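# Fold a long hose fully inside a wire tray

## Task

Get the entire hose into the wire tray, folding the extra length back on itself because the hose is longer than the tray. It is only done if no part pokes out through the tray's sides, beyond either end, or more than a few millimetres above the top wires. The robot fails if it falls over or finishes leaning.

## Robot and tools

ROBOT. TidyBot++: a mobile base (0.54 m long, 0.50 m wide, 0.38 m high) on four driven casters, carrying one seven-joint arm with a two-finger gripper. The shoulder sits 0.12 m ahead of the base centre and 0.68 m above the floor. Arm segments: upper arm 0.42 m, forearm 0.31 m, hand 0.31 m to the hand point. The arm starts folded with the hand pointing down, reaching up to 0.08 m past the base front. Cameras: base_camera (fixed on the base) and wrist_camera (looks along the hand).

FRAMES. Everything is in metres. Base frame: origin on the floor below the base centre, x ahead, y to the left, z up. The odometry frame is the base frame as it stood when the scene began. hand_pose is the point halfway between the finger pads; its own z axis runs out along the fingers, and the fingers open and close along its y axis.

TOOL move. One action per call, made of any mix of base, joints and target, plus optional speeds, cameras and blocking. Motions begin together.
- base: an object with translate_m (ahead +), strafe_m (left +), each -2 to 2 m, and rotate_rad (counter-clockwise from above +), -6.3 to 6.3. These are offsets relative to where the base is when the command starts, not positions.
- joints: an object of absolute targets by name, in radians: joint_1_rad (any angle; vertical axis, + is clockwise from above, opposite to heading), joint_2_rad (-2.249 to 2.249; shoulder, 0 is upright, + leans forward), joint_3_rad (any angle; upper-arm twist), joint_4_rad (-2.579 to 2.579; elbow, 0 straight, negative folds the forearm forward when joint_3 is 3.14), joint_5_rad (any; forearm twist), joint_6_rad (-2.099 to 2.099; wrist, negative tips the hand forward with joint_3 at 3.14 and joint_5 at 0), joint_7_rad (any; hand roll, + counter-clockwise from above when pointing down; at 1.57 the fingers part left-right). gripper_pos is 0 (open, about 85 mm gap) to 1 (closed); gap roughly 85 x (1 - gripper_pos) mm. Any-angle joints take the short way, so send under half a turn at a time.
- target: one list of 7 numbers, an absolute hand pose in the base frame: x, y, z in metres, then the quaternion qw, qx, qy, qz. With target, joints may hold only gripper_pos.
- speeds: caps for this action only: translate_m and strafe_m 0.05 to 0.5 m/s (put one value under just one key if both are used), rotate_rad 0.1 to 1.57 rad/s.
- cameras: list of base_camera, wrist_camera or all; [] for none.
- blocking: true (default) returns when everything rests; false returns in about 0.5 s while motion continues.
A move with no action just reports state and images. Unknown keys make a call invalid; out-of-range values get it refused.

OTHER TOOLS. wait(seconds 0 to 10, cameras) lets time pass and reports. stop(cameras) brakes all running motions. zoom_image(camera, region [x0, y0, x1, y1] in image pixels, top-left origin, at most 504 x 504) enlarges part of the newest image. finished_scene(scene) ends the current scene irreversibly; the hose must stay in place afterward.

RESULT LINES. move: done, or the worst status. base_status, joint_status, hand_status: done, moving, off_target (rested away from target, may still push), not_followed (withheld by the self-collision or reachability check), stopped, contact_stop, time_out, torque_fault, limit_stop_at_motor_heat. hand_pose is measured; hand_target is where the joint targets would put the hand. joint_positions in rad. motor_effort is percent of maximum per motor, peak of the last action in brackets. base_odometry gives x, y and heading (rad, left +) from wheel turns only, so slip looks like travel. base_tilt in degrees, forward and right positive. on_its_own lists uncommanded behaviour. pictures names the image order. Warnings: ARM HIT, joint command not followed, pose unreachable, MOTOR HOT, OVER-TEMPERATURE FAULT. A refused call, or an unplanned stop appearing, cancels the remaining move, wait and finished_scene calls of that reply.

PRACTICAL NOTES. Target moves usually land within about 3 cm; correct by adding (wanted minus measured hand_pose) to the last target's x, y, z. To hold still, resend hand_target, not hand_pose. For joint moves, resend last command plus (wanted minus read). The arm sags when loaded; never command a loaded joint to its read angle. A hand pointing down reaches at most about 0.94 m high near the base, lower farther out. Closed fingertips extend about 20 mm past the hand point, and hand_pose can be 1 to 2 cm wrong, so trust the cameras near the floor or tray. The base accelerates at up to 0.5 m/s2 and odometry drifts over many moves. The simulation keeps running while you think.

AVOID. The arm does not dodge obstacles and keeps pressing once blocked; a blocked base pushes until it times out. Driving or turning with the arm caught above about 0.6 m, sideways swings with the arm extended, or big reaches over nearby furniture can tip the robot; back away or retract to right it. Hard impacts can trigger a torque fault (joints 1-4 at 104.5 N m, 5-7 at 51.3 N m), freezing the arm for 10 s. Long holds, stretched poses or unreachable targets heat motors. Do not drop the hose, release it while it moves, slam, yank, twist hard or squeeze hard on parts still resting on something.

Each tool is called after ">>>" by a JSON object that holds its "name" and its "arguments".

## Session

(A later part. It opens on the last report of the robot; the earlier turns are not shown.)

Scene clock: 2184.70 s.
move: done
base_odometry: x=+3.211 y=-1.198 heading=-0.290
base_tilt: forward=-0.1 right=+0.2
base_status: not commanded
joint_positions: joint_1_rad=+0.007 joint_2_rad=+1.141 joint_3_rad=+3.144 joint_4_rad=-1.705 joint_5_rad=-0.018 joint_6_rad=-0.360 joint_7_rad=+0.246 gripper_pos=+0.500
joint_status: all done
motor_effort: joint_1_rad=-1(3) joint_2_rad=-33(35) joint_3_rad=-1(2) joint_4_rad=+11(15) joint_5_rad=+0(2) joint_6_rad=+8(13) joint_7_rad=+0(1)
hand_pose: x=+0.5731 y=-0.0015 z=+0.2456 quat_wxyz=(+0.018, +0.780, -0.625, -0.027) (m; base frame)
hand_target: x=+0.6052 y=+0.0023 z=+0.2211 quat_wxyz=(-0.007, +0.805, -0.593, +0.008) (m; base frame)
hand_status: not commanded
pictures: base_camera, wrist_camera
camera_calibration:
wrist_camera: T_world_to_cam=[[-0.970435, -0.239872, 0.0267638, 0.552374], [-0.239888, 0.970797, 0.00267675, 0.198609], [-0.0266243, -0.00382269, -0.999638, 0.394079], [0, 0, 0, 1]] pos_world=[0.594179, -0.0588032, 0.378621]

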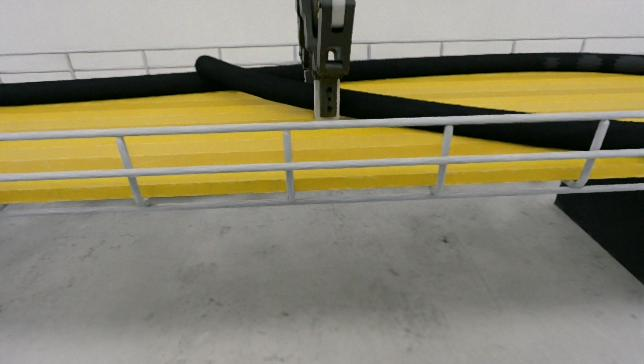

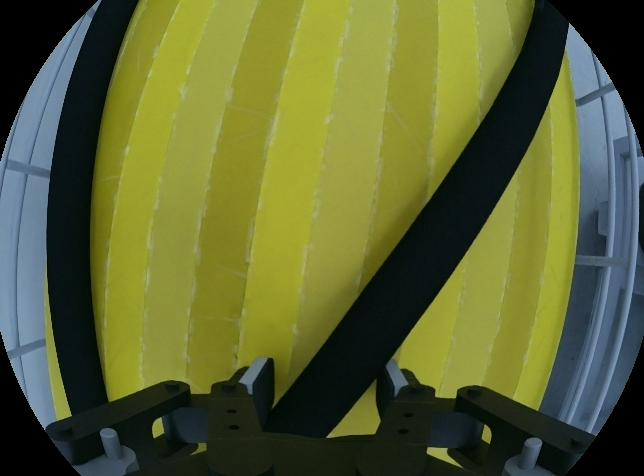

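>>> {"name": "move", "arguments": {"joints": {"joint_7_rad":-0.25}, "cameras": []}}

>>> {"name": "move", "arguments": {"joints": {"gripper_pos":0.1}, "cameras": ["base_camera","wrist_camera"]}}

>>> {"name": "move", "arguments": {"joints": {"joint_2_rad":0.85,"joint_4_rad":-1.83,"joint_6_rad":-0.48}, "cameras": ["base_camera","wrist_camera"]}}

>>> {"name": "move", "arguments": {"joints": {"joint_1_rad":0.6,"joint_7_rad":0.6,"joint_2_rad":0.2,"joint_4_rad":-1.4,"joint_6_rad":-1.3}, "cameras": ["base_camera","wrist_camera"]}}

Scene clock: 2197.53 s.
move: done
base_odometry: x=+3.211 y=-1.198 heading=-0.290
base_tilt: forward=-0.1 right=+0.2
base_status: not commanded
joint_positions: joint_1_rad=+0.003 joint_2_rad=+1.145 joint_3_rad=+3.139 joint_4_rad=-1.686 joint_5_rad=-0.018 joint_6_rad=-0.346 joint_7_rad=-0.207 gripper_pos=+0.500
joint_status: all done
motor_effort: joint_1_rad=+0(2) joint_2_rad=-34(36) joint_3_rad=+0(3) joint_4_rad=+6(11) joint_5_rad=+0(1) joint_6_rad=+2(7) joint_7_rad=+0(1)
hand_pose: x=+0.5874 y=+0.0035 z=+0.2452 quat_wxyz=(+0.011, +0.623, -0.782, -0.014) (m; base frame)
hand_target: x=+0.6052 y=+0.0023 z=+0.2211 quat_wxyz=(-0.009, +0.614, -0.790, +0.006) (m; base frame)
hand_status: not commanded
pictures: none
No camera images: "cameras" was empty.

Scene clock: 2198.30 s.
move: done
base_odometry: x=+3.211 y=-1.198 heading=-0.290
base_tilt: forward=-0.1 right=+0.2
base_status: not commanded
joint_positions: joint_1_rad=+0.003 joint_2_rad=+1.160 joint_3_rad=+3.139 joint_4_rad=-1.685 joint_5_rad=-0.018 joint_6_rad=-0.343 joint_7_rad=-0.207 gripper_pos=+0.100
joint_status: all done
motor_effort: joint_1_rad=-1(1) joint_2_rad=-38(39) joint_3_rad=-1(1) joint_4_rad=+5(6) joint_5_rad=+0(1) joint_6_rad=+1(2) joint_7_rad=+0(2)
hand_pose: x=+0.5824 y=+0.0035 z=+0.2384 quat_wxyz=(+0.015, +0.623, -0.782, -0.018) (m; base frame)
hand_target: x=+0.6052 y=+0.0023 z=+0.2211 quat_wxyz=(-0.009, +0.614, -0.790, +0.006) (m; base frame)
hand_status: not commanded
pictures: base_camera, wrist_camera
camera_calibration:
wrist_camera: T_world_to_cam=[[-0.979268, 0.202208, 0.0120752, 0.569902], [0.201976, 0.979224, -0.01807, -0.0564641], [-0.0154782, -0.0152565, -0.999764, 0.380734], [0, 0, 0, 1]] pos_world=[0.575385, -0.0541394, 0.372742]

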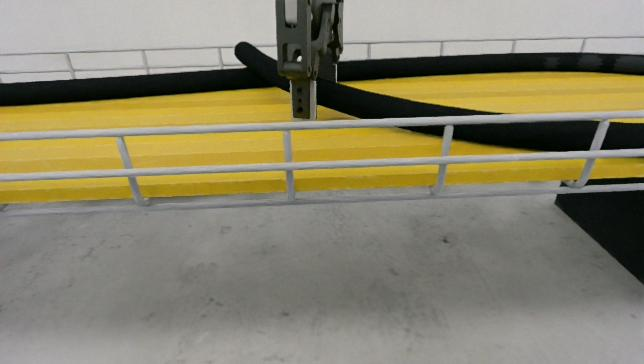

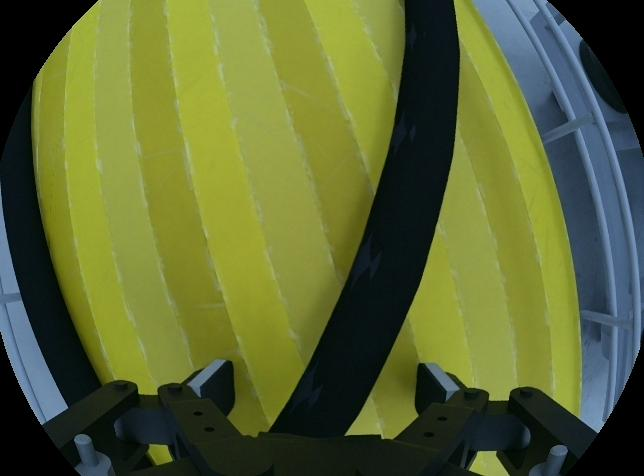

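Scene clock: 2199.83 s.
move: done
base_odometry: x=+3.211 y=-1.198 heading=-0.290
base_tilt: forward=-0.1 right=+0.1
base_status: not commanded
joint_positions: joint_1_rad=+0.003 joint_2_rad=+0.835 joint_3_rad=+3.139 joint_4_rad=-1.811 joint_5_rad=-0.018 joint_6_rad=-0.403 joint_7_rad=-0.207 gripper_pos=+0.100
joint_status: all done
motor_effort: joint_1_rad=-1(1) joint_2_rad=-37(44) joint_3_rad=+0(1) joint_4_rad=+7(8) joint_5_rad=+0(1) joint_6_rad=+1(1) joint_7_rad=-1(1)
hand_pose: x=+0.6093 y=+0.0037 z=+0.3779 quat_wxyz=(-0.039, +0.623, -0.781, +0.026) (m; base frame)
hand_target: x=+0.5694 y=+0.0022 z=+0.3668 quat_wxyz=(+0.007, +0.614, -0.789, -0.006) (m; base frame)
hand_status: not commanded
pictures: base_camera, wrist_camera
camera_calibration:
wrist_camera: T_world_to_cam=[[-0.971665, 0.20143, -0.123664, 0.641204], [0.201711, 0.97939, 0.010381, -0.0701064], [0.123206, -0.0148575, -0.99227, 0.433249], [0, 0, 0, 1]] pos_world=[0.583797, -0.0540593, 0.509921]

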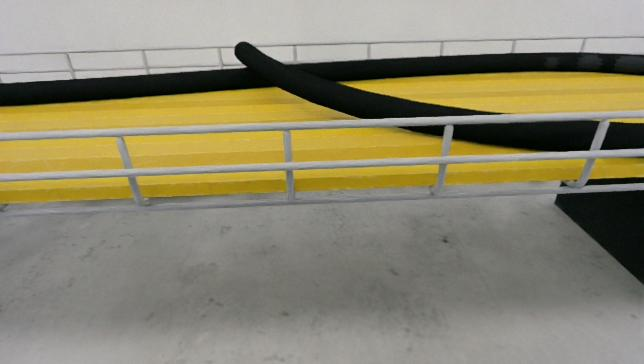

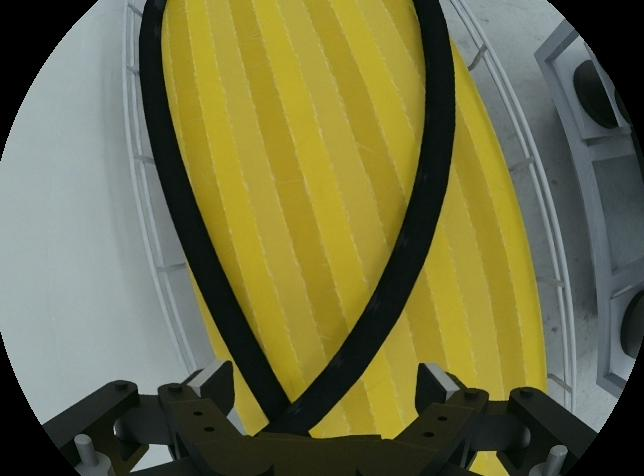

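Scene clock: 2202.10 s.
move: done
base_odometry: x=+3.211 y=-1.198 heading=-0.290
base_tilt: forward=-0.1 right=+0.2
base_status: not commanded
joint_positions: joint_1_rad=+0.588 joint_2_rad=+0.188 joint_3_rad=+3.142 joint_4_rad=-1.418 joint_5_rad=-0.018 joint_6_rad=-1.217 joint_7_rad=+0.546 gripper_pos=+0.100
joint_status: all done
motor_effort: joint_1_rad=+0(4) joint_2_rad=-27(41) joint_3_rad=+0(2) joint_4_rad=+17(18) joint_5_rad=+0(1) joint_6_rad=+3(3) joint_7_rad=-1(2)
hand_pose: x=+0.5305 y=-0.2668 z=+0.7885 quat_wxyz=(-0.043, +0.682, -0.714, +0.153) (m; base frame)
hand_target: x=+0.5099 y=-0.2650 z=+0.7828 quat_wxyz=(-0.022, +0.702, -0.701, +0.118) (m; base frame)
hand_status: not commanded
pictures: base_camera, wrist_camera
camera_calibration:
wrist_camera: T_world_to_cam=[[-0.951886, -0.00374803, -0.306428, 0.748709], [0.0506858, 0.984228, -0.169489, 0.429685], [0.30223, -0.176865, -0.936683, 0.664377], [0, 0, 0, 1]] pos_world=[0.490112, -0.302597, 0.924563]

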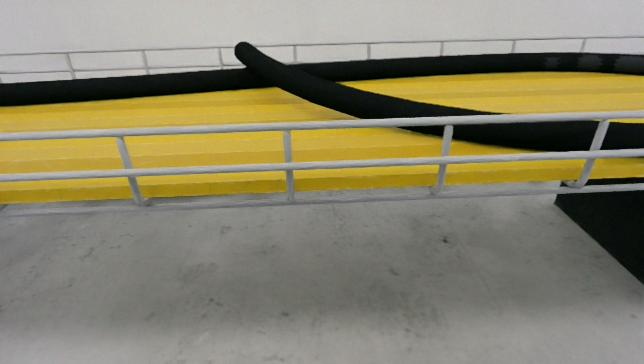

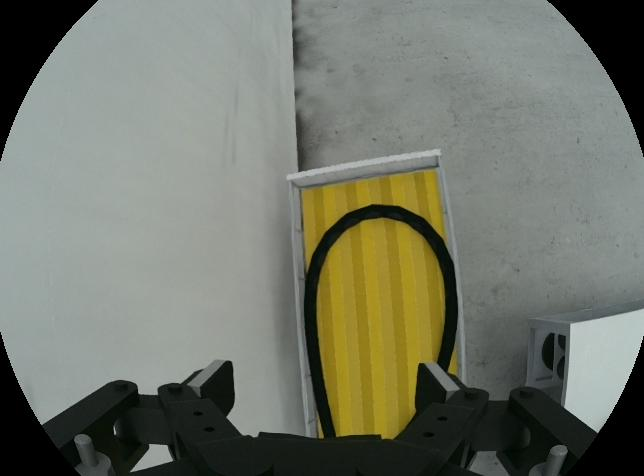

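>>> {"name": "move", "arguments": {"joints": {"joint_1_rad":0.0,"joint_7_rad":-0.8,"joint_2_rad":0.88,"joint_4_rad":-1.83,"joint_6_rad":-0.45,"gripper_pos":0.25}, "cameras": ["wrist_camera"]}}

Scene clock: 2236.73 s.
move: done
base_odometry: x=+3.211 y=-1.198 heading=-0.290
base_tilt: forward=-0.2 right=+0.2
base_status: not commanded
joint_positions: joint_1_rad=+0.008 joint_2_rad=+0.860 joint_3_rad=+3.142 joint_4_rad=-1.813 joint_5_rad=-0.018 joint_6_rad=-0.532 joint_7_rad=-0.746 gripper_pos=+0.250
joint_status: all done
motor_effort: joint_1_rad=-1(3) joint_2_rad=-37(41) joint_3_rad=+0(1) joint_4_rad=+6(18) joint_5_rad=+0(1) joint_6_rad=-1(3) joint_7_rad=+0(2)
hand_pose: x=+0.5601 y=+0.0006 z=+0.3650 quat_wxyz=(+0.027, +0.390, -0.920, -0.017) (m; base frame)
hand_target: x=+0.5691 y=+0.0022 z=+0.3531 quat_wxyz=(+0.008, +0.376, -0.926, -0.004) (m; base frame)
hand_status: not commanded
pictures: wrist_camera
camera_calibration:
wrist_camera: T_world_to_cam=[[-0.733512, 0.679435, 0.0181291, 0.406968], [0.677873, 0.733247, -0.0532736, -0.300358], [-0.049489, -0.0267876, -0.998415, 0.525494], [0, 0, 0, 1]] pos_world=[0.528127, -0.0421951, 0.501282]

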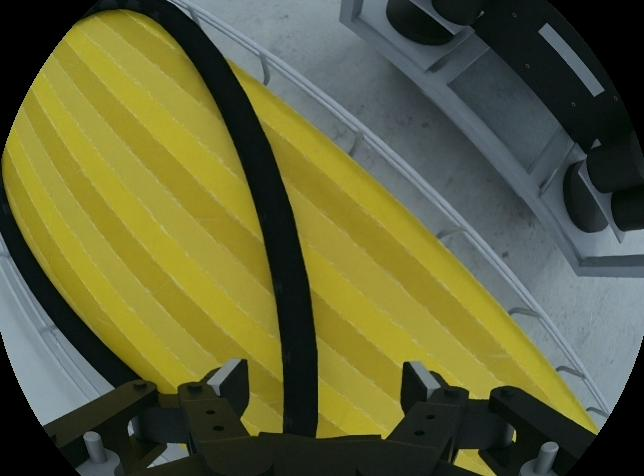

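>>> {"name": "move", "arguments": {"joints": {"joint_2_rad":1.05,"joint_4_rad":-1.73,"joint_6_rad":-0.3}, "cameras": ["base_camera","wrist_camera"]}}

>>> {"name": "move", "arguments": {"joints": {"joint_2_rad":1.17,"joint_4_rad":-1.67,"joint_6_rad":-0.24}, "cameras": ["base_camera","wrist_camera"]}}

>>> {"name": "move", "arguments": {"joints": {"gripper_pos":0.93}, "cameras": ["base_camera"]}}

>>> {"name": "move", "arguments": {"joints": {"joint_2_rad":1.0,"joint_4_rad":-1.77,"joint_6_rad":-0.35}, "cameras": ["base_camera","wrist_camera"]}}

Scene clock: 2247.70 s.
move: done
base_odometry: x=+3.211 y=-1.198 heading=-0.290
base_tilt: forward=-0.2 right=+0.2
base_status: not commanded
joint_positions: joint_1_rad=+0.008 joint_2_rad=+1.032 joint_3_rad=+3.142 joint_4_rad=-1.749 joint_5_rad=-0.018 joint_6_rad=-0.381 joint_7_rad=-0.748 gripper_pos=+0.250
joint_status: all done
motor_effort: joint_1_rad=+0(1) joint_2_rad=-39(43) joint_3_rad=+0(1) joint_4_rad=+5(6) joint_5_rad=+0(1) joint_6_rad=+0(1) joint_7_rad=-1(1)
hand_pose: x=+0.5850 y=-0.0003 z=+0.2925 quat_wxyz=(+0.008, +0.389, -0.921, -0.007) (m; base frame)
hand_target: x=+0.6143 y=+0.0023 z=+0.2864 quat_wxyz=(-0.029, +0.376, -0.926, +0.011) (m; base frame)
hand_status: not commanded
pictures: base_camera, wrist_camera
camera_calibration:
wrist_camera: T_world_to_cam=[[-0.731371, 0.681799, -0.0156936, 0.435793], [0.681952, 0.73094, -0.0258354, -0.330781], [-0.00614342, -0.0295976, -0.999543, 0.429255], [0, 0, 0, 1]] pos_world=[0.54694, -0.0426379, 0.427352]

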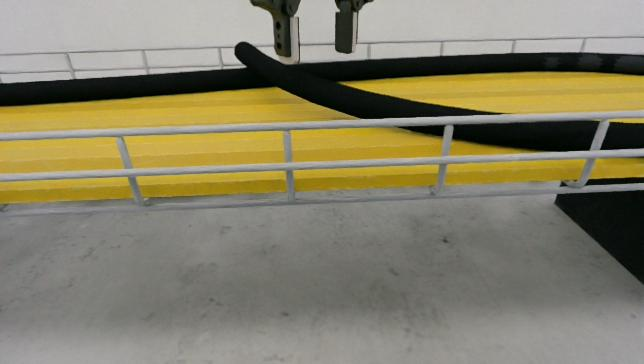

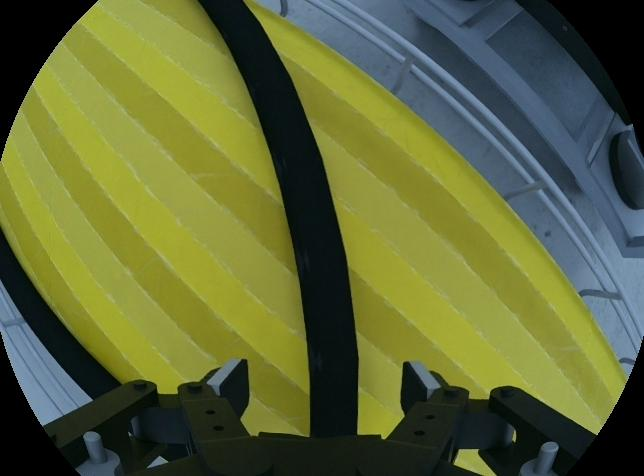

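Scene clock: 2248.90 s.
move: done
base_odometry: x=+3.211 y=-1.198 heading=-0.290
base_tilt: forward=-0.2 right=+0.1
base_status: not commanded
joint_positions: joint_1_rad=+0.008 joint_2_rad=+1.151 joint_3_rad=+3.142 joint_4_rad=-1.687 joint_5_rad=-0.018 joint_6_rad=-0.319 joint_7_rad=-0.748 gripper_pos=+0.250
joint_status: all done
motor_effort: joint_1_rad=-1(1) joint_2_rad=-40(43) joint_3_rad=-1(1) joint_4_rad=+4(6) joint_5_rad=+0(1) joint_6_rad=+0(1) joint_7_rad=-1(1)
hand_pose: x=+0.5921 y=-0.0007 z=+0.2419 quat_wxyz=(+0.006, +0.389, -0.921, -0.006) (m; base frame)
hand_target: x=+0.6190 y=+0.0023 z=+0.2351 quat_wxyz=(-0.029, +0.376, -0.926, +0.011) (m; base frame)
hand_status: not commanded
pictures: base_camera, wrist_camera
camera_calibration:
wrist_camera: T_world_to_cam=[[-0.731035, 0.682067, -0.0193017, 0.44115], [0.682337, 0.730645, -0.0239539, -0.337354], [-0.00223549, -0.0306814, -0.999527, 0.376429], [0, 0, 0, 1]] pos_world=[0.553526, -0.0428586, 0.376685]

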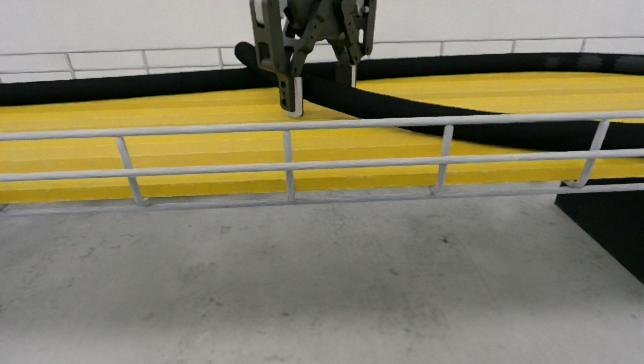

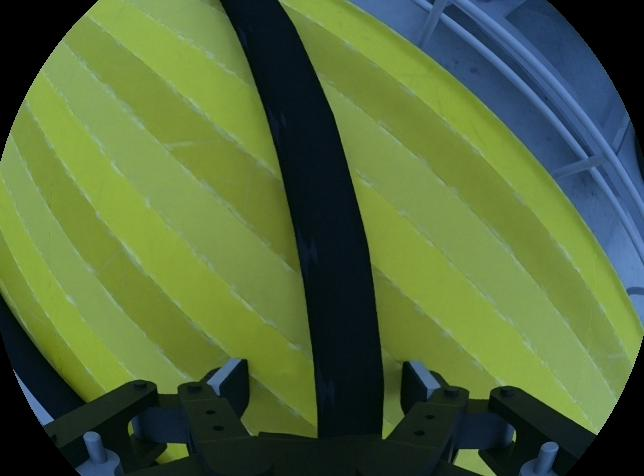

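Scene clock: 2249.83 s.
move: off_target
base_odometry: x=+3.211 y=-1.198 heading=-0.290
base_tilt: forward=-0.2 right=+0.2
base_status: not commanded
joint_positions: joint_1_rad=+0.008 joint_2_rad=+1.141 joint_3_rad=+3.143 joint_4_rad=-1.683 joint_5_rad=-0.018 joint_6_rad=-0.316 joint_7_rad=-0.749 gripper_pos=+0.753
joint_status: gripper_pos off_target (ended at +0.753, target +0.930)
motor_effort: joint_1_rad=-1(4) joint_2_rad=-38(41) joint_3_rad=-1(4) joint_4_rad=+5(5) joint_5_rad=+0(1) joint_6_rad=+1(1) joint_7_rad=+0(1)
hand_pose: x=+0.6004 y=-0.0012 z=+0.2472 quat_wxyz=(-0.002, +0.388, -0.922, -0.002) (m; base frame)
hand_target: x=+0.6190 y=+0.0023 z=+0.2351 quat_wxyz=(-0.029, +0.376, -0.926, +0.011) (m; base frame)
hand_status: not commanded
pictures: base_camera

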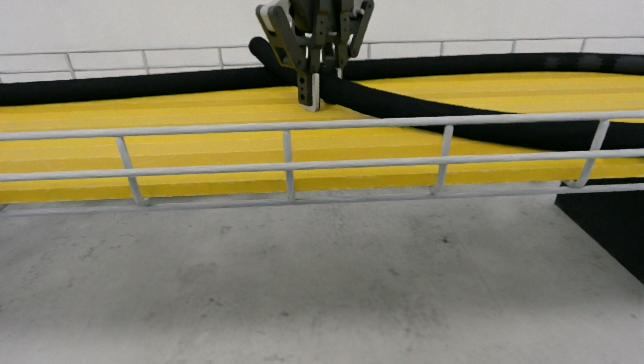

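Scene clock: 2250.93 s.
move: done
base_odometry: x=+3.211 y=-1.198 heading=-0.290
base_tilt: forward=-0.1 right=+0.1
base_status: not commanded
joint_positions: joint_1_rad=+0.007 joint_2_rad=+0.990 joint_3_rad=+3.143 joint_4_rad=-1.754 joint_5_rad=-0.018 joint_6_rad=-0.316 joint_7_rad=-0.751 gripper_pos=+0.753
joint_status: all done
motor_effort: joint_1_rad=+0(2) joint_2_rad=-40(45) joint_3_rad=+0(2) joint_4_rad=+6(7) joint_5_rad=+0(1) joint_6_rad=+1(2) joint_7_rad=-1(1)
hand_pose: x=+0.6178 y=-0.0011 z=+0.3126 quat_wxyz=(-0.038, +0.387, -0.921, +0.014) (m; base frame)
hand_target: x=+0.5939 y=+0.0023 z=+0.3050 quat_wxyz=(-0.010, +0.376, -0.926, +0.003) (m; base frame)
hand_status: not commanded
pictures: base_camera, wrist_camera
camera_calibration:
wrist_camera: T_world_to_cam=[[-0.723743, 0.684009, -0.0912515, 0.479563], [0.683482, 0.728767, 0.041842, -0.37414], [0.0951215, -0.0320859, -0.994948, 0.385504], [0, 0, 0, 1]] pos_world=[0.566129, -0.042995, 0.442972]

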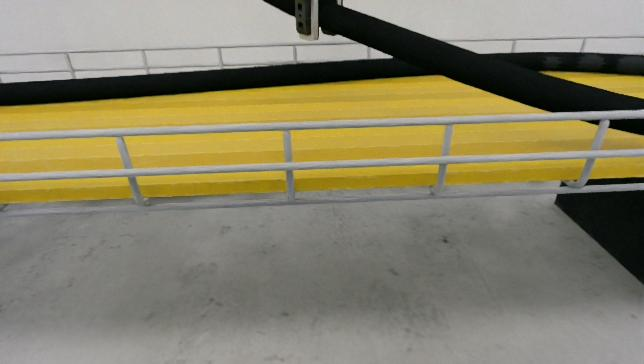

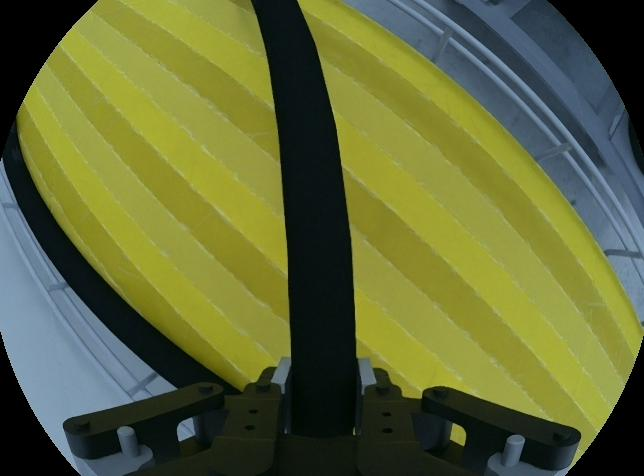

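>>> {"name": "move", "arguments": {"joints": {"joint_7_rad":0.1}, "base": {"translate_m":-0.03}, "cameras": ["base_camera","wrist_camera"]}}

>>> {"name": "move", "arguments": {"joints": {"joint_2_rad":1.19,"joint_4_rad":-1.67,"joint_6_rad":-0.24}, "cameras": ["base_camera","wrist_camera"]}}

Scene clock: 2259.33 s.
move: done
base_odometry: x=+3.183 y=-1.190 heading=-0.291
base_tilt: forward=-0.1 right=+0.2
base_status: done
joint_positions: joint_1_rad=+0.004 joint_2_rad=+0.990 joint_3_rad=+3.138 joint_4_rad=-1.770 joint_5_rad=-0.018 joint_6_rad=-0.316 joint_7_rad=+0.037 gripper_pos=+0.753
joint_status: all done
motor_effort: joint_1_rad=-1(2) joint_2_rad=-42(43) joint_3_rad=+0(2) joint_4_rad=+9(9) joint_5_rad=+2(3) joint_6_rad=+3(3) joint_7_rad=+1(2)
hand_pose: x=+0.6081 y=+0.0033 z=+0.3103 quat_wxyz=(-0.026, +0.713, -0.700, +0.020) (m; base frame)
hand_target: x=+0.5939 y=+0.0023 z=+0.3050 quat_wxyz=(-0.008, +0.742, -0.671, +0.008) (m; base frame)
hand_status: not commanded
pictures: base_camera, wrist_camera
camera_calibration:
wrist_camera: T_world_to_cam=[[-0.994151, -0.0395956, -0.100478, 0.639055], [-0.0386647, 0.99919, -0.0111964, 0.0840651], [0.100839, -0.00724594, -0.994876, 0.380734], [0, 0, 0, 1]] pos_world=[0.600175, -0.0559344, 0.443935]

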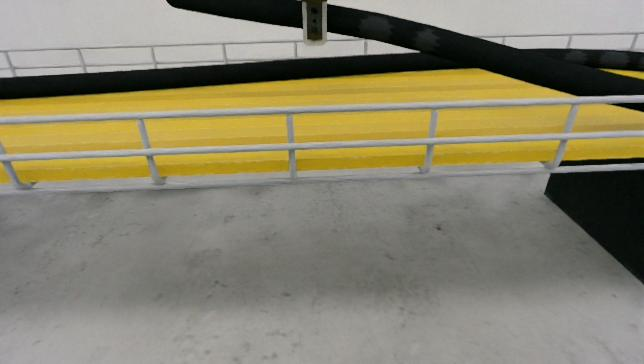

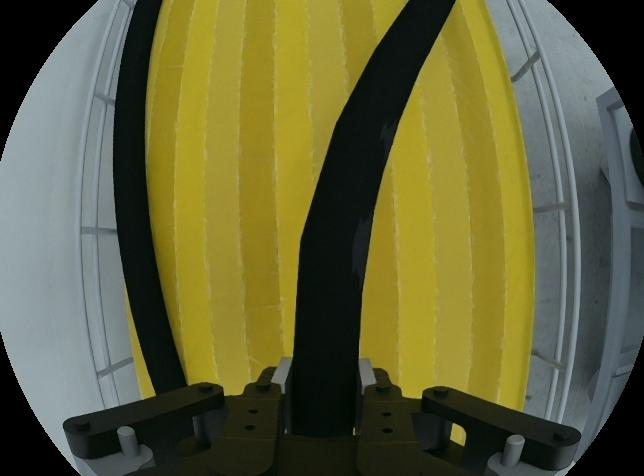

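Scene clock: 2260.50 s.
move: off_target
base_odometry: x=+3.183 y=-1.190 heading=-0.291
base_tilt: forward=-0.2 right=+0.2
base_status: not commanded
joint_positions: joint_1_rad=+0.004 joint_2_rad=+1.137 joint_3_rad=+3.138 joint_4_rad=-1.709 joint_5_rad=-0.018 joint_6_rad=-0.312 joint_7_rad=+0.037 gripper_pos=+0.753
joint_status: joint_2_rad off_target (ended at +1.137, target +1.190); joint_4_rad off_target (ended at -1.709, target -1.670); the others done
motor_effort: joint_1_rad=-2(3) joint_2_rad=-35(44) joint_3_rad=-1(2) joint_4_rad=+12(12) joint_5_rad=+2(2) joint_6_rad=+9(9) joint_7_rad=+2(2)
hand_pose: x=+0.5873 y=+0.0033 z=+0.2469 quat_wxyz=(+0.003, +0.713, -0.701, -0.009) (m; base frame)
hand_target: x=+0.6099 y=+0.0023 z=+0.2252 quat_wxyz=(-0.014, +0.742, -0.671, +0.015) (m; base frame)
hand_status: not commanded
pictures: base_camera, wrist_camera
camera_calibration:
wrist_camera: T_world_to_cam=[[-0.999049, -0.0392073, -0.0190737, 0.594738], [-0.0390663, 0.999207, -0.00771005, 0.0819101], [0.0193608, -0.00695758, -0.999788, 0.368814], [0, 0, 0, 1]] pos_world=[0.590232, -0.055961, 0.380711]

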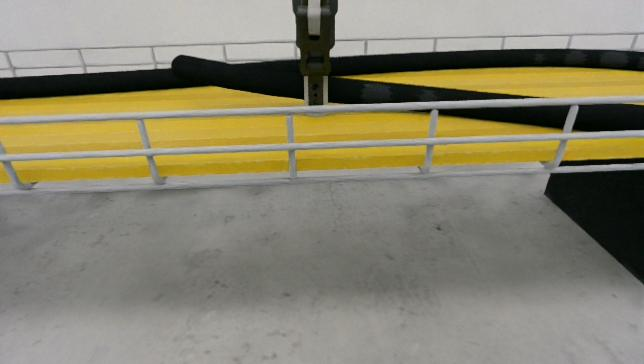

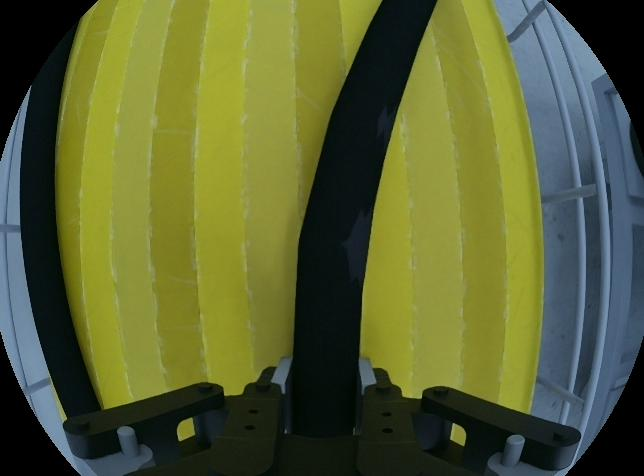

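>>> {"name": "move", "arguments": {"joints": {"joint_2_rad":1.05,"joint_4_rad":-1.75,"joint_6_rad":-0.3,"joint_7_rad":0.5}, "base": {"translate_m":-0.05}, "cameras": ["base_camera"]}}

>>> {"name": "move", "arguments": {"joints": {"joint_2_rad":1.22,"joint_4_rad":-1.67,"joint_6_rad":-0.24}, "cameras": ["base_camera","wrist_camera"]}}

Scene clock: 2269.90 s.
move: done
base_odometry: x=+3.135 y=-1.175 heading=-0.291
base_tilt: forward=-0.2 right=+0.2
base_status: done
joint_positions: joint_1_rad=+0.004 joint_2_rad=+1.051 joint_3_rad=+3.138 joint_4_rad=-1.763 joint_5_rad=-0.018 joint_6_rad=-0.304 joint_7_rad=+0.429 gripper_pos=+0.753
joint_status: all done
motor_effort: joint_1_rad=-2(3) joint_2_rad=-43(47) joint_3_rad=-1(1) joint_4_rad=+8(11) joint_5_rad=+2(3) joint_6_rad=+3(7) joint_7_rad=+2(2)
hand_pose: x=+0.5929 y=+0.0031 z=+0.2819 quat_wxyz=(-0.010, +0.836, -0.548, +0.008) (m; base frame)
hand_target: x=+0.6022 y=+0.0023 z=+0.2840 quat_wxyz=(-0.011, +0.860, -0.510, +0.018) (m; base frame)
hand_status: not commanded
pictures: base_camera

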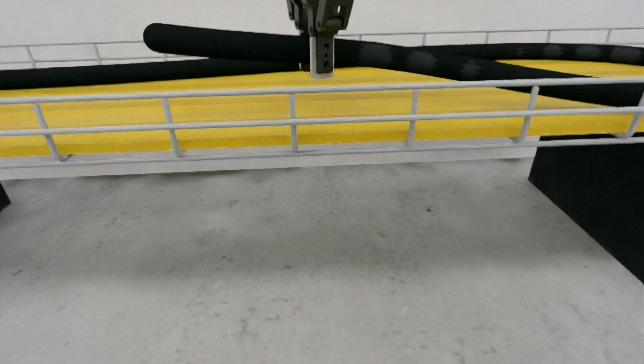

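Scene clock: 2271.00 s.
move: off_target
base_odometry: x=+3.135 y=-1.175 heading=-0.291
base_tilt: forward=-0.2 right=+0.1
base_status: not commanded
joint_positions: joint_1_rad=+0.004 joint_2_rad=+1.136 joint_3_rad=+3.138 joint_4_rad=-1.721 joint_5_rad=-0.018 joint_6_rad=-0.305 joint_7_rad=+0.432 gripper_pos=+0.753
joint_status: joint_2_rad off_target (ended at +1.136, target +1.220); joint_4_rad off_target (ended at -1.721, target -1.670); the others done
motor_effort: joint_1_rad=-2(3) joint_2_rad=-26(43) joint_3_rad=+0(1) joint_4_rad=+12(15) joint_5_rad=+2(3) joint_6_rad=+11(14) joint_7_rad=+1(2)
hand_pose: x=+0.5825 y=+0.0031 z=+0.2462 quat_wxyz=(+0.002, +0.837, -0.547, -0.011) (m; base frame)
hand_target: x=+0.5960 y=+0.0023 z=+0.2107 quat_wxyz=(-0.004, +0.860, -0.510, +0.005) (m; base frame)
hand_status: not commanded
pictures: base_camera, wrist_camera
camera_calibration:
wrist_camera: T_world_to_cam=[[-0.90727, -0.420075, -0.0199495, 0.537867], [-0.420145, 0.907457, -0.000759074, 0.302408], [0.0184222, 0.00769298, -0.999801, 0.368698], [0, 0, 0, 1]] pos_world=[0.608254, -0.0513145, 0.379584]

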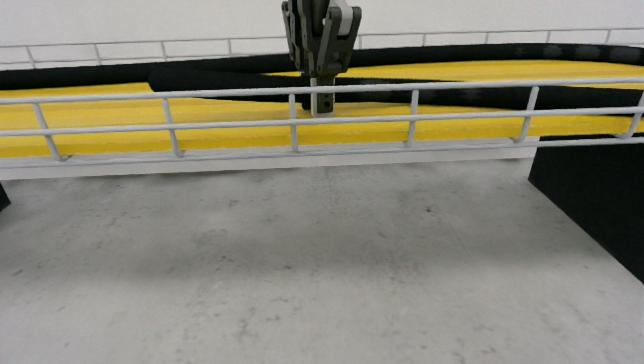

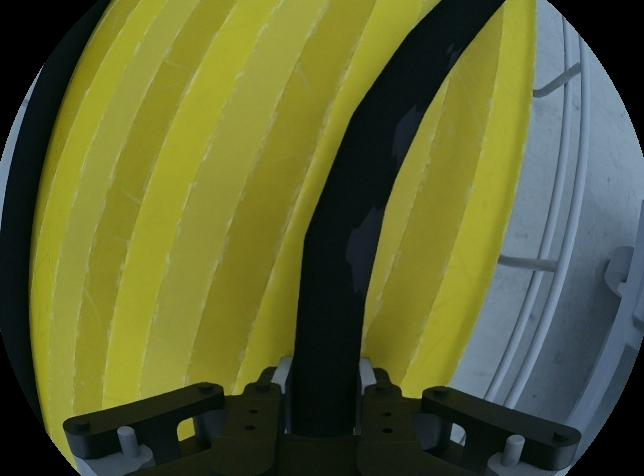

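>>> {"name": "move", "arguments": {"joints": {"gripper_pos":0.68}, "cameras": ["base_camera"]}}

>>> {"name": "move", "arguments": {"joints": {"gripper_pos":0.55}, "cameras": ["base_camera","wrist_camera"]}}

Scene clock: 2275.10 s.
move: done
base_odometry: x=+3.135 y=-1.175 heading=-0.291
base_tilt: forward=-0.2 right=+0.1
base_status: not commanded
joint_positions: joint_1_rad=+0.004 joint_2_rad=+1.137 joint_3_rad=+3.139 joint_4_rad=-1.722 joint_5_rad=-0.018 joint_6_rad=-0.305 joint_7_rad=+0.439 gripper_pos=+0.680
joint_status: all done
motor_effort: joint_1_rad=-2(3) joint_2_rad=-26(30) joint_3_rad=-1(3) joint_4_rad=+12(16) joint_5_rad=+1(2) joint_6_rad=+11(14) joint_7_rad=+1(2)
hand_pose: x=+0.5815 y=+0.0026 z=+0.2456 quat_wxyz=(+0.003, +0.839, -0.545, -0.011) (m; base frame)
hand_target: x=+0.5960 y=+0.0023 z=+0.2107 quat_wxyz=(-0.004, +0.860, -0.510, +0.005) (m; base frame)
hand_status: not commanded
pictures: base_camera

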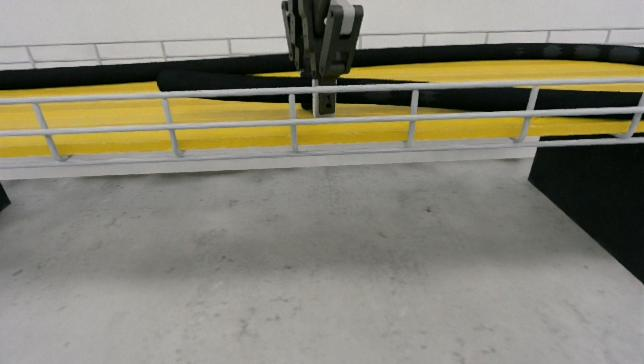

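Scene clock: 2275.67 s.
move: done
base_odometry: x=+3.135 y=-1.175 heading=-0.291
base_tilt: forward=-0.1 right=+0.2
base_status: not commanded
joint_positions: joint_1_rad=+0.004 joint_2_rad=+1.139 joint_3_rad=+3.141 joint_4_rad=-1.723 joint_5_rad=-0.018 joint_6_rad=-0.305 joint_7_rad=+0.446 gripper_pos=+0.550
joint_status: all done
motor_effort: joint_1_rad=-4(4) joint_2_rad=-26(29) joint_3_rad=-3(3) joint_4_rad=+13(20) joint_5_rad=+0(1) joint_6_rad=+11(17) joint_7_rad=+0(1)
hand_pose: x=+0.5798 y=+0.0015 z=+0.2445 quat_wxyz=(+0.004, +0.840, -0.542, -0.012) (m; base frame)
hand_target: x=+0.5960 y=+0.0023 z=+0.2107 quat_wxyz=(-0.004, +0.860, -0.510, +0.005) (m; base frame)
hand_status: not commanded
pictures: base_camera, wrist_camera
camera_calibration:
wrist_camera: T_world_to_cam=[[-0.902118, -0.431251, -0.0143065, 0.530347], [-0.431291, 0.902213, -0.000329079, 0.309079], [0.0130494, 0.00587339, -0.999898, 0.370248], [0, 0, 0, 1]] pos_world=[0.606908, -0.0523171, 0.377899]

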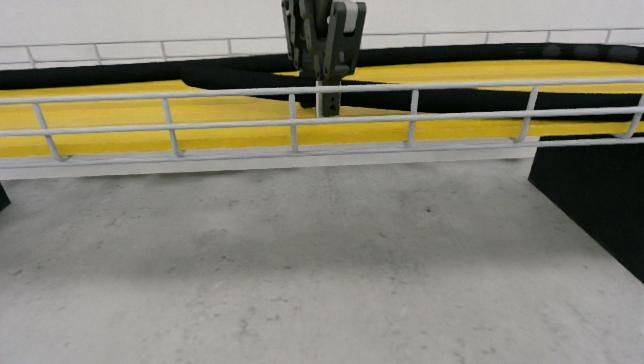

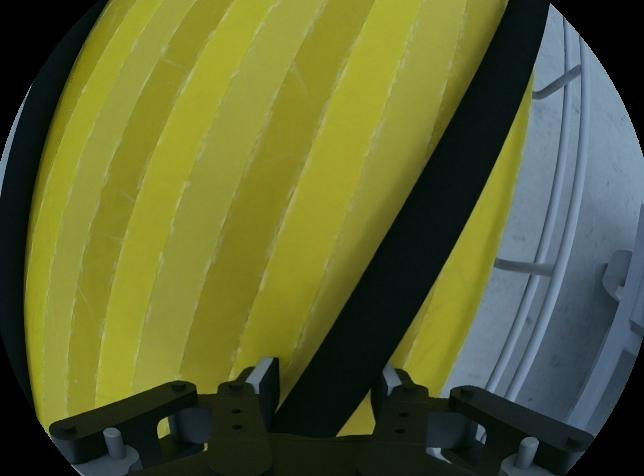

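>>> {"name": "move", "arguments": {"joints": {"joint_7_rad":0.0}, "cameras": ["base_camera"]}}

>>> {"name": "zoom_image", "arguments": {"camera": "base_camera", "region": [100, 30, 350, 130]}}

>>> {"name": "move", "arguments": {"joints": {"gripper_pos":0.2}, "cameras": ["base_camera","wrist_camera"]}}

>>> {"name": "zoom_image", "arguments": {"camera": "base_camera", "region": [100, 30, 350, 130]}}

Scene clock: 2282.20 s.
move: done
base_odometry: x=+3.135 y=-1.175 heading=-0.291
base_tilt: forward=-0.2 right=+0.1
base_status: not commanded
joint_positions: joint_1_rad=+0.000 joint_2_rad=+1.142 joint_3_rad=+3.135 joint_4_rad=-1.706 joint_5_rad=-0.018 joint_6_rad=-0.305 joint_7_rad=+0.042 gripper_pos=+0.550
joint_status: all done
motor_effort: joint_1_rad=+1(4) joint_2_rad=-28(31) joint_3_rad=+2(3) joint_4_rad=+9(14) joint_5_rad=+0(1) joint_6_rad=+7(12) joint_7_rad=-1(2)
hand_pose: x=+0.5888 y=+0.0072 z=+0.2445 quat_wxyz=(+0.000, +0.717, -0.697, -0.008) (m; base frame)
hand_target: x=+0.5960 y=+0.0023 z=+0.2107 quat_wxyz=(-0.005, +0.707, -0.707, +0.004) (m; base frame)
hand_status: not commanded
pictures: base_camera

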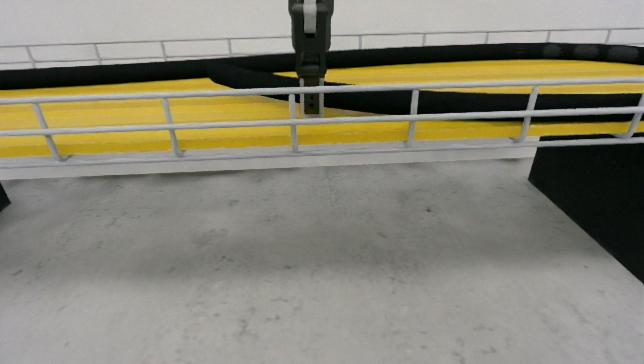

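Scaled by 2.016.

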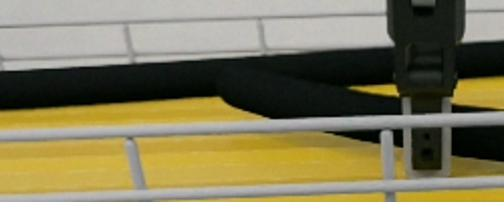

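Scene clock: 2282.93 s.
move: done
base_odometry: x=+3.135 y=-1.175 heading=-0.291
base_tilt: forward=-0.2 right=+0.2
base_status: not commanded
joint_positions: joint_1_rad=+0.000 joint_2_rad=+1.154 joint_3_rad=+3.135 joint_4_rad=-1.706 joint_5_rad=-0.018 joint_6_rad=-0.305 joint_7_rad=+0.042 gripper_pos=+0.200
joint_status: all done
motor_effort: joint_1_rad=-1(2) joint_2_rad=-31(33) joint_3_rad=-1(2) joint_4_rad=+7(9) joint_5_rad=+0(1) joint_6_rad=+4(7) joint_7_rad=+0(1)
hand_pose: x=+0.5837 y=+0.0069 z=+0.2390 quat_wxyz=(+0.004, +0.717, -0.697, -0.012) (m; base frame)
hand_target: x=+0.5960 y=+0.0023 z=+0.2107 quat_wxyz=(-0.005, +0.707, -0.707, +0.004) (m; base frame)
hand_status: not commanded
pictures: base_camera, wrist_camera
camera_calibration:
wrist_camera: T_world_to_cam=[[-0.998715, -0.0492502, -0.0119751, 0.589351], [-0.0491979, 0.998778, -0.00462085, 0.083284], [0.012188, -0.00402577, -0.999918, 0.365239], [0, 0, 0, 1]] pos_world=[0.588239, -0.0526863, 0.372651]

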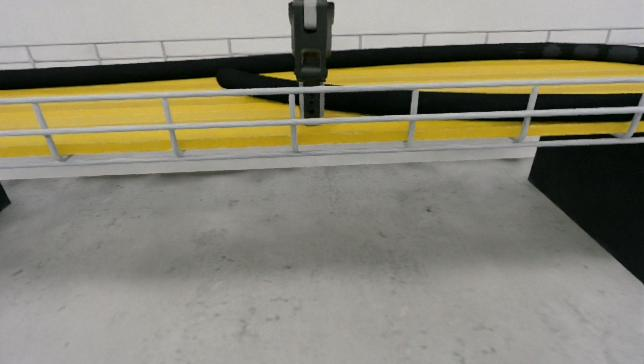

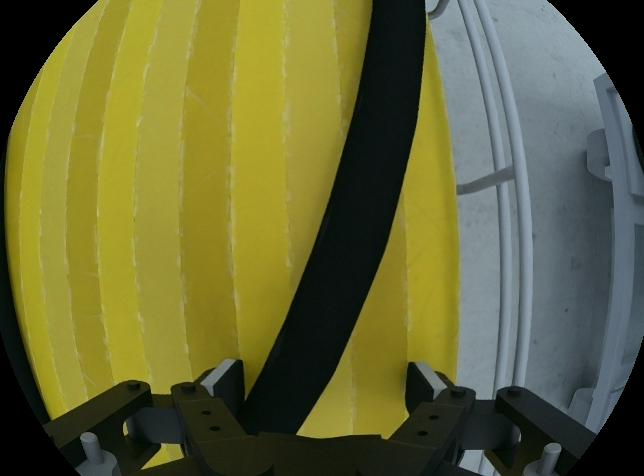

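Scaled by 2.016.

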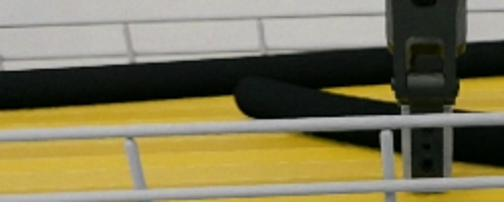

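>>> {"name": "move", "arguments": {"joints": {"joint_7_rad":-0.35,"gripper_pos":0.05}, "cameras": ["wrist_camera"]}}

>>> {"name": "move", "arguments": {"joints": {"joint_2_rad":0.85,"joint_4_rad":-1.83,"joint_6_rad":-0.48}, "cameras": ["base_camera"]}}

>>> {"name": "move", "arguments": {"joints": {"joint_1_rad":0.55,"joint_7_rad":0.55,"joint_2_rad":0.2,"joint_4_rad":-1.4,"joint_6_rad":-1.4}, "cameras": ["base_camera","wrist_camera"]}}

>>> {"name": "zoom_image", "arguments": {"camera": "wrist_camera", "region": [260, 120, 500, 450]}}

>>> {"name": "zoom_image", "arguments": {"camera": "base_camera", "region": [344, 10, 644, 160]}}

>>> {"name": "move", "arguments": {"joints": {"joint_1_rad":-0.5,"joint_7_rad":-0.5}, "cameras": ["wrist_camera"]}}

Scene clock: 2292.80 s.
move: done
base_odometry: x=+3.135 y=-1.175 heading=-0.291
base_tilt: forward=-0.2 right=+0.1
base_status: not commanded
joint_positions: joint_1_rad=-0.005 joint_2_rad=+1.165 joint_3_rad=+3.130 joint_4_rad=-1.687 joint_5_rad=-0.018 joint_6_rad=-0.305 joint_7_rad=-0.302 gripper_pos=+0.050
joint_status: all done
motor_effort: joint_1_rad=+1(3) joint_2_rad=-34(36) joint_3_rad=+1(3) joint_4_rad=+4(6) joint_5_rad=+0(1) joint_6_rad=+0(4) joint_7_rad=+0(2)
hand_pose: x=+0.5907 y=+0.0126 z=+0.2355 quat_wxyz=(+0.001, +0.590, -0.808, -0.011) (m; base frame)
hand_target: x=+0.5960 y=+0.0023 z=+0.2107 quat_wxyz=(-0.005, +0.573, -0.819, +0.003) (m; base frame)
hand_status: not commanded
pictures: wrist_camera
camera_calibration:
wrist_camera: T_world_to_cam=[[-0.958728, 0.283886, -0.0157909, 0.569582], [0.284004, 0.958805, -0.0058037, -0.118106], [0.0134928, -0.0100488, -0.999858, 0.360907], [0, 0, 0, 1]] pos_world=[0.574747, -0.0448289, 0.369164]

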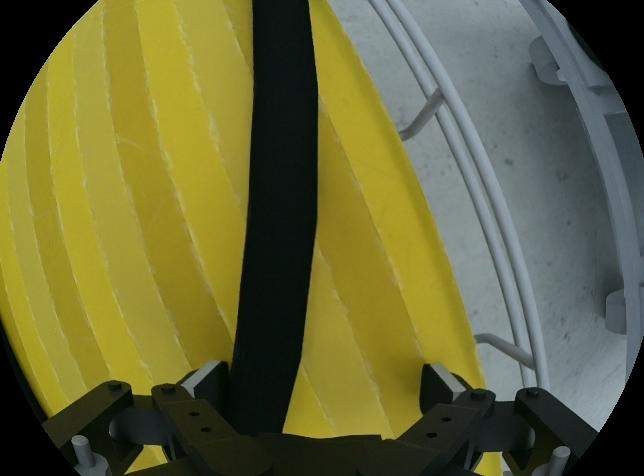

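Scene clock: 2294.37 s.
move: done
base_odometry: x=+3.135 y=-1.175 heading=-0.291
base_tilt: forward=-0.2 right=+0.2
base_status: not commanded
joint_positions: joint_1_rad=-0.005 joint_2_rad=+0.835 joint_3_rad=+3.133 joint_4_rad=-1.811 joint_5_rad=-0.018 joint_6_rad=-0.401 joint_7_rad=-0.302 gripper_pos=+0.050
joint_status: all done
motor_effort: joint_1_rad=+0(1) joint_2_rad=-38(45) joint_3_rad=+0(2) joint_4_rad=+7(8) joint_5_rad=+0(1) joint_6_rad=+0(2) joint_7_rad=-1(1)
hand_pose: x=+0.6095 y=+0.0106 z=+0.3779 quat_wxyz=(-0.042, +0.590, -0.806, +0.022) (m; base frame)
hand_target: x=+0.5694 y=+0.0022 z=+0.3668 quat_wxyz=(+0.007, +0.574, -0.819, -0.006) (m; base frame)
hand_status: not commanded
pictures: base_camera

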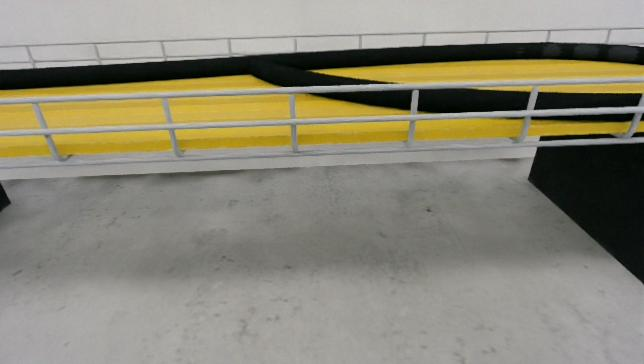

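Scene clock: 2296.63 s.
move: done
base_odometry: x=+3.135 y=-1.175 heading=-0.291
base_tilt: forward=-0.2 right=+0.2
base_status: not commanded
joint_positions: joint_1_rad=+0.538 joint_2_rad=+0.188 joint_3_rad=+3.138 joint_4_rad=-1.418 joint_5_rad=-0.018 joint_6_rad=-1.317 joint_7_rad=+0.496 gripper_pos=+0.050
joint_status: all done
motor_effort: joint_1_rad=-1(4) joint_2_rad=-26(41) joint_3_rad=+0(2) joint_4_rad=+17(17) joint_5_rad=+0(1) joint_6_rad=+2(2) joint_7_rad=+0(2)
hand_pose: x=+0.5184 y=-0.2288 z=+0.7800 quat_wxyz=(-0.038, +0.688, -0.717, +0.102) (m; base frame)
hand_target: x=+0.4966 y=-0.2292 z=+0.7768 quat_wxyz=(-0.017, +0.706, -0.705, +0.069) (m; base frame)
hand_status: not commanded
pictures: base_camera, wrist_camera
camera_calibration:
wrist_camera: T_world_to_cam=[[-0.972997, 0.00692458, -0.230713, 0.689064], [0.0325582, 0.993673, -0.107485, 0.354664], [0.228509, -0.112094, -0.967067, 0.743494], [0, 0, 0, 1]] pos_world=[0.489014, -0.27385, 0.916105]

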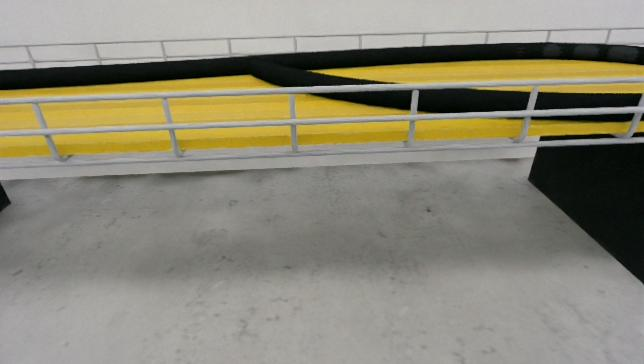

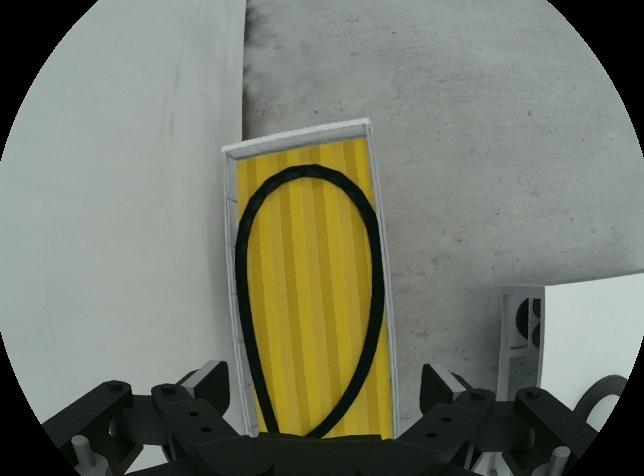

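Scaled by 1.527.

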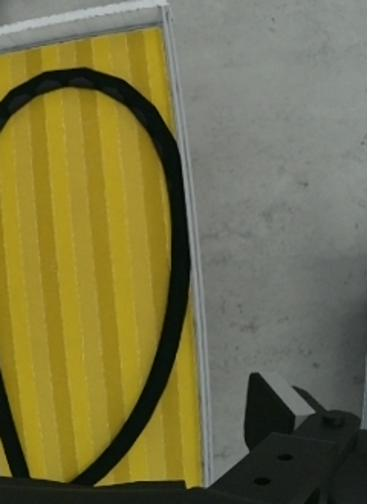

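Scaled by 1.680.

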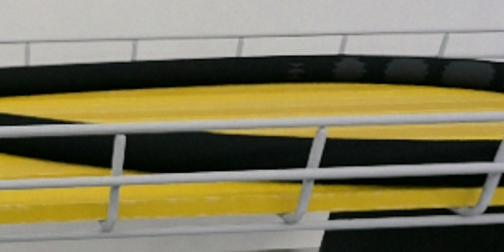

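Scene clock: 2299.30 s.
move: done
base_odometry: x=+3.135 y=-1.175 heading=-0.291
base_tilt: forward=-0.1 right=+0.2
base_status: not commanded
joint_positions: joint_1_rad=-0.490 joint_2_rad=+0.188 joint_3_rad=+3.138 joint_4_rad=-1.418 joint_5_rad=-0.018 joint_6_rad=-1.319 joint_7_rad=-0.446 gripper_pos=+0.050
joint_status: all done
motor_effort: joint_1_rad=-1(2) joint_2_rad=-26(27) joint_3_rad=+0(2) joint_4_rad=+17(18) joint_5_rad=-1(1) joint_6_rad=+2(2) joint_7_rad=-1(2)
hand_pose: x=+0.5207 y=+0.2234 z=+0.7799 quat_wxyz=(-0.105, +0.718, -0.687, +0.025) (m; base frame)
hand_target: x=+0.5057 y=+0.2135 z=+0.7768 quat_wxyz=(-0.068, +0.706, -0.705, +0.020) (m; base frame)
hand_status: not commanded
pictures: wrist_camera
camera_calibration:
wrist_camera: T_world_to_cam=[[-0.973882, -0.0508597, -0.221287, 0.694153], [-0.0719585, 0.993487, 0.0883498, -0.193059], [0.215352, 0.101966, -0.971199, 0.755806], [0, 0, 0, 1]] pos_world=[0.499366, 0.15004, 0.904702]

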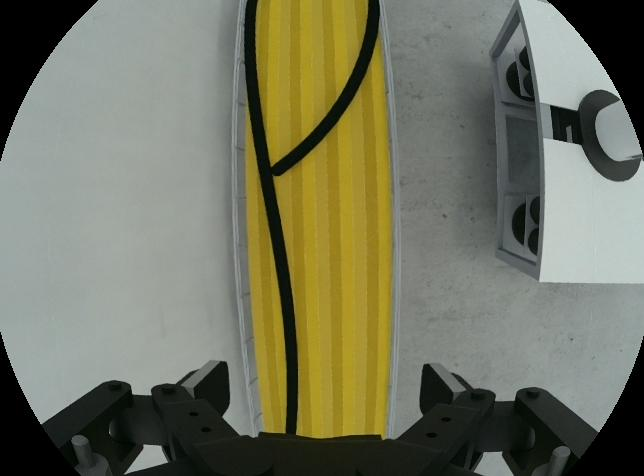

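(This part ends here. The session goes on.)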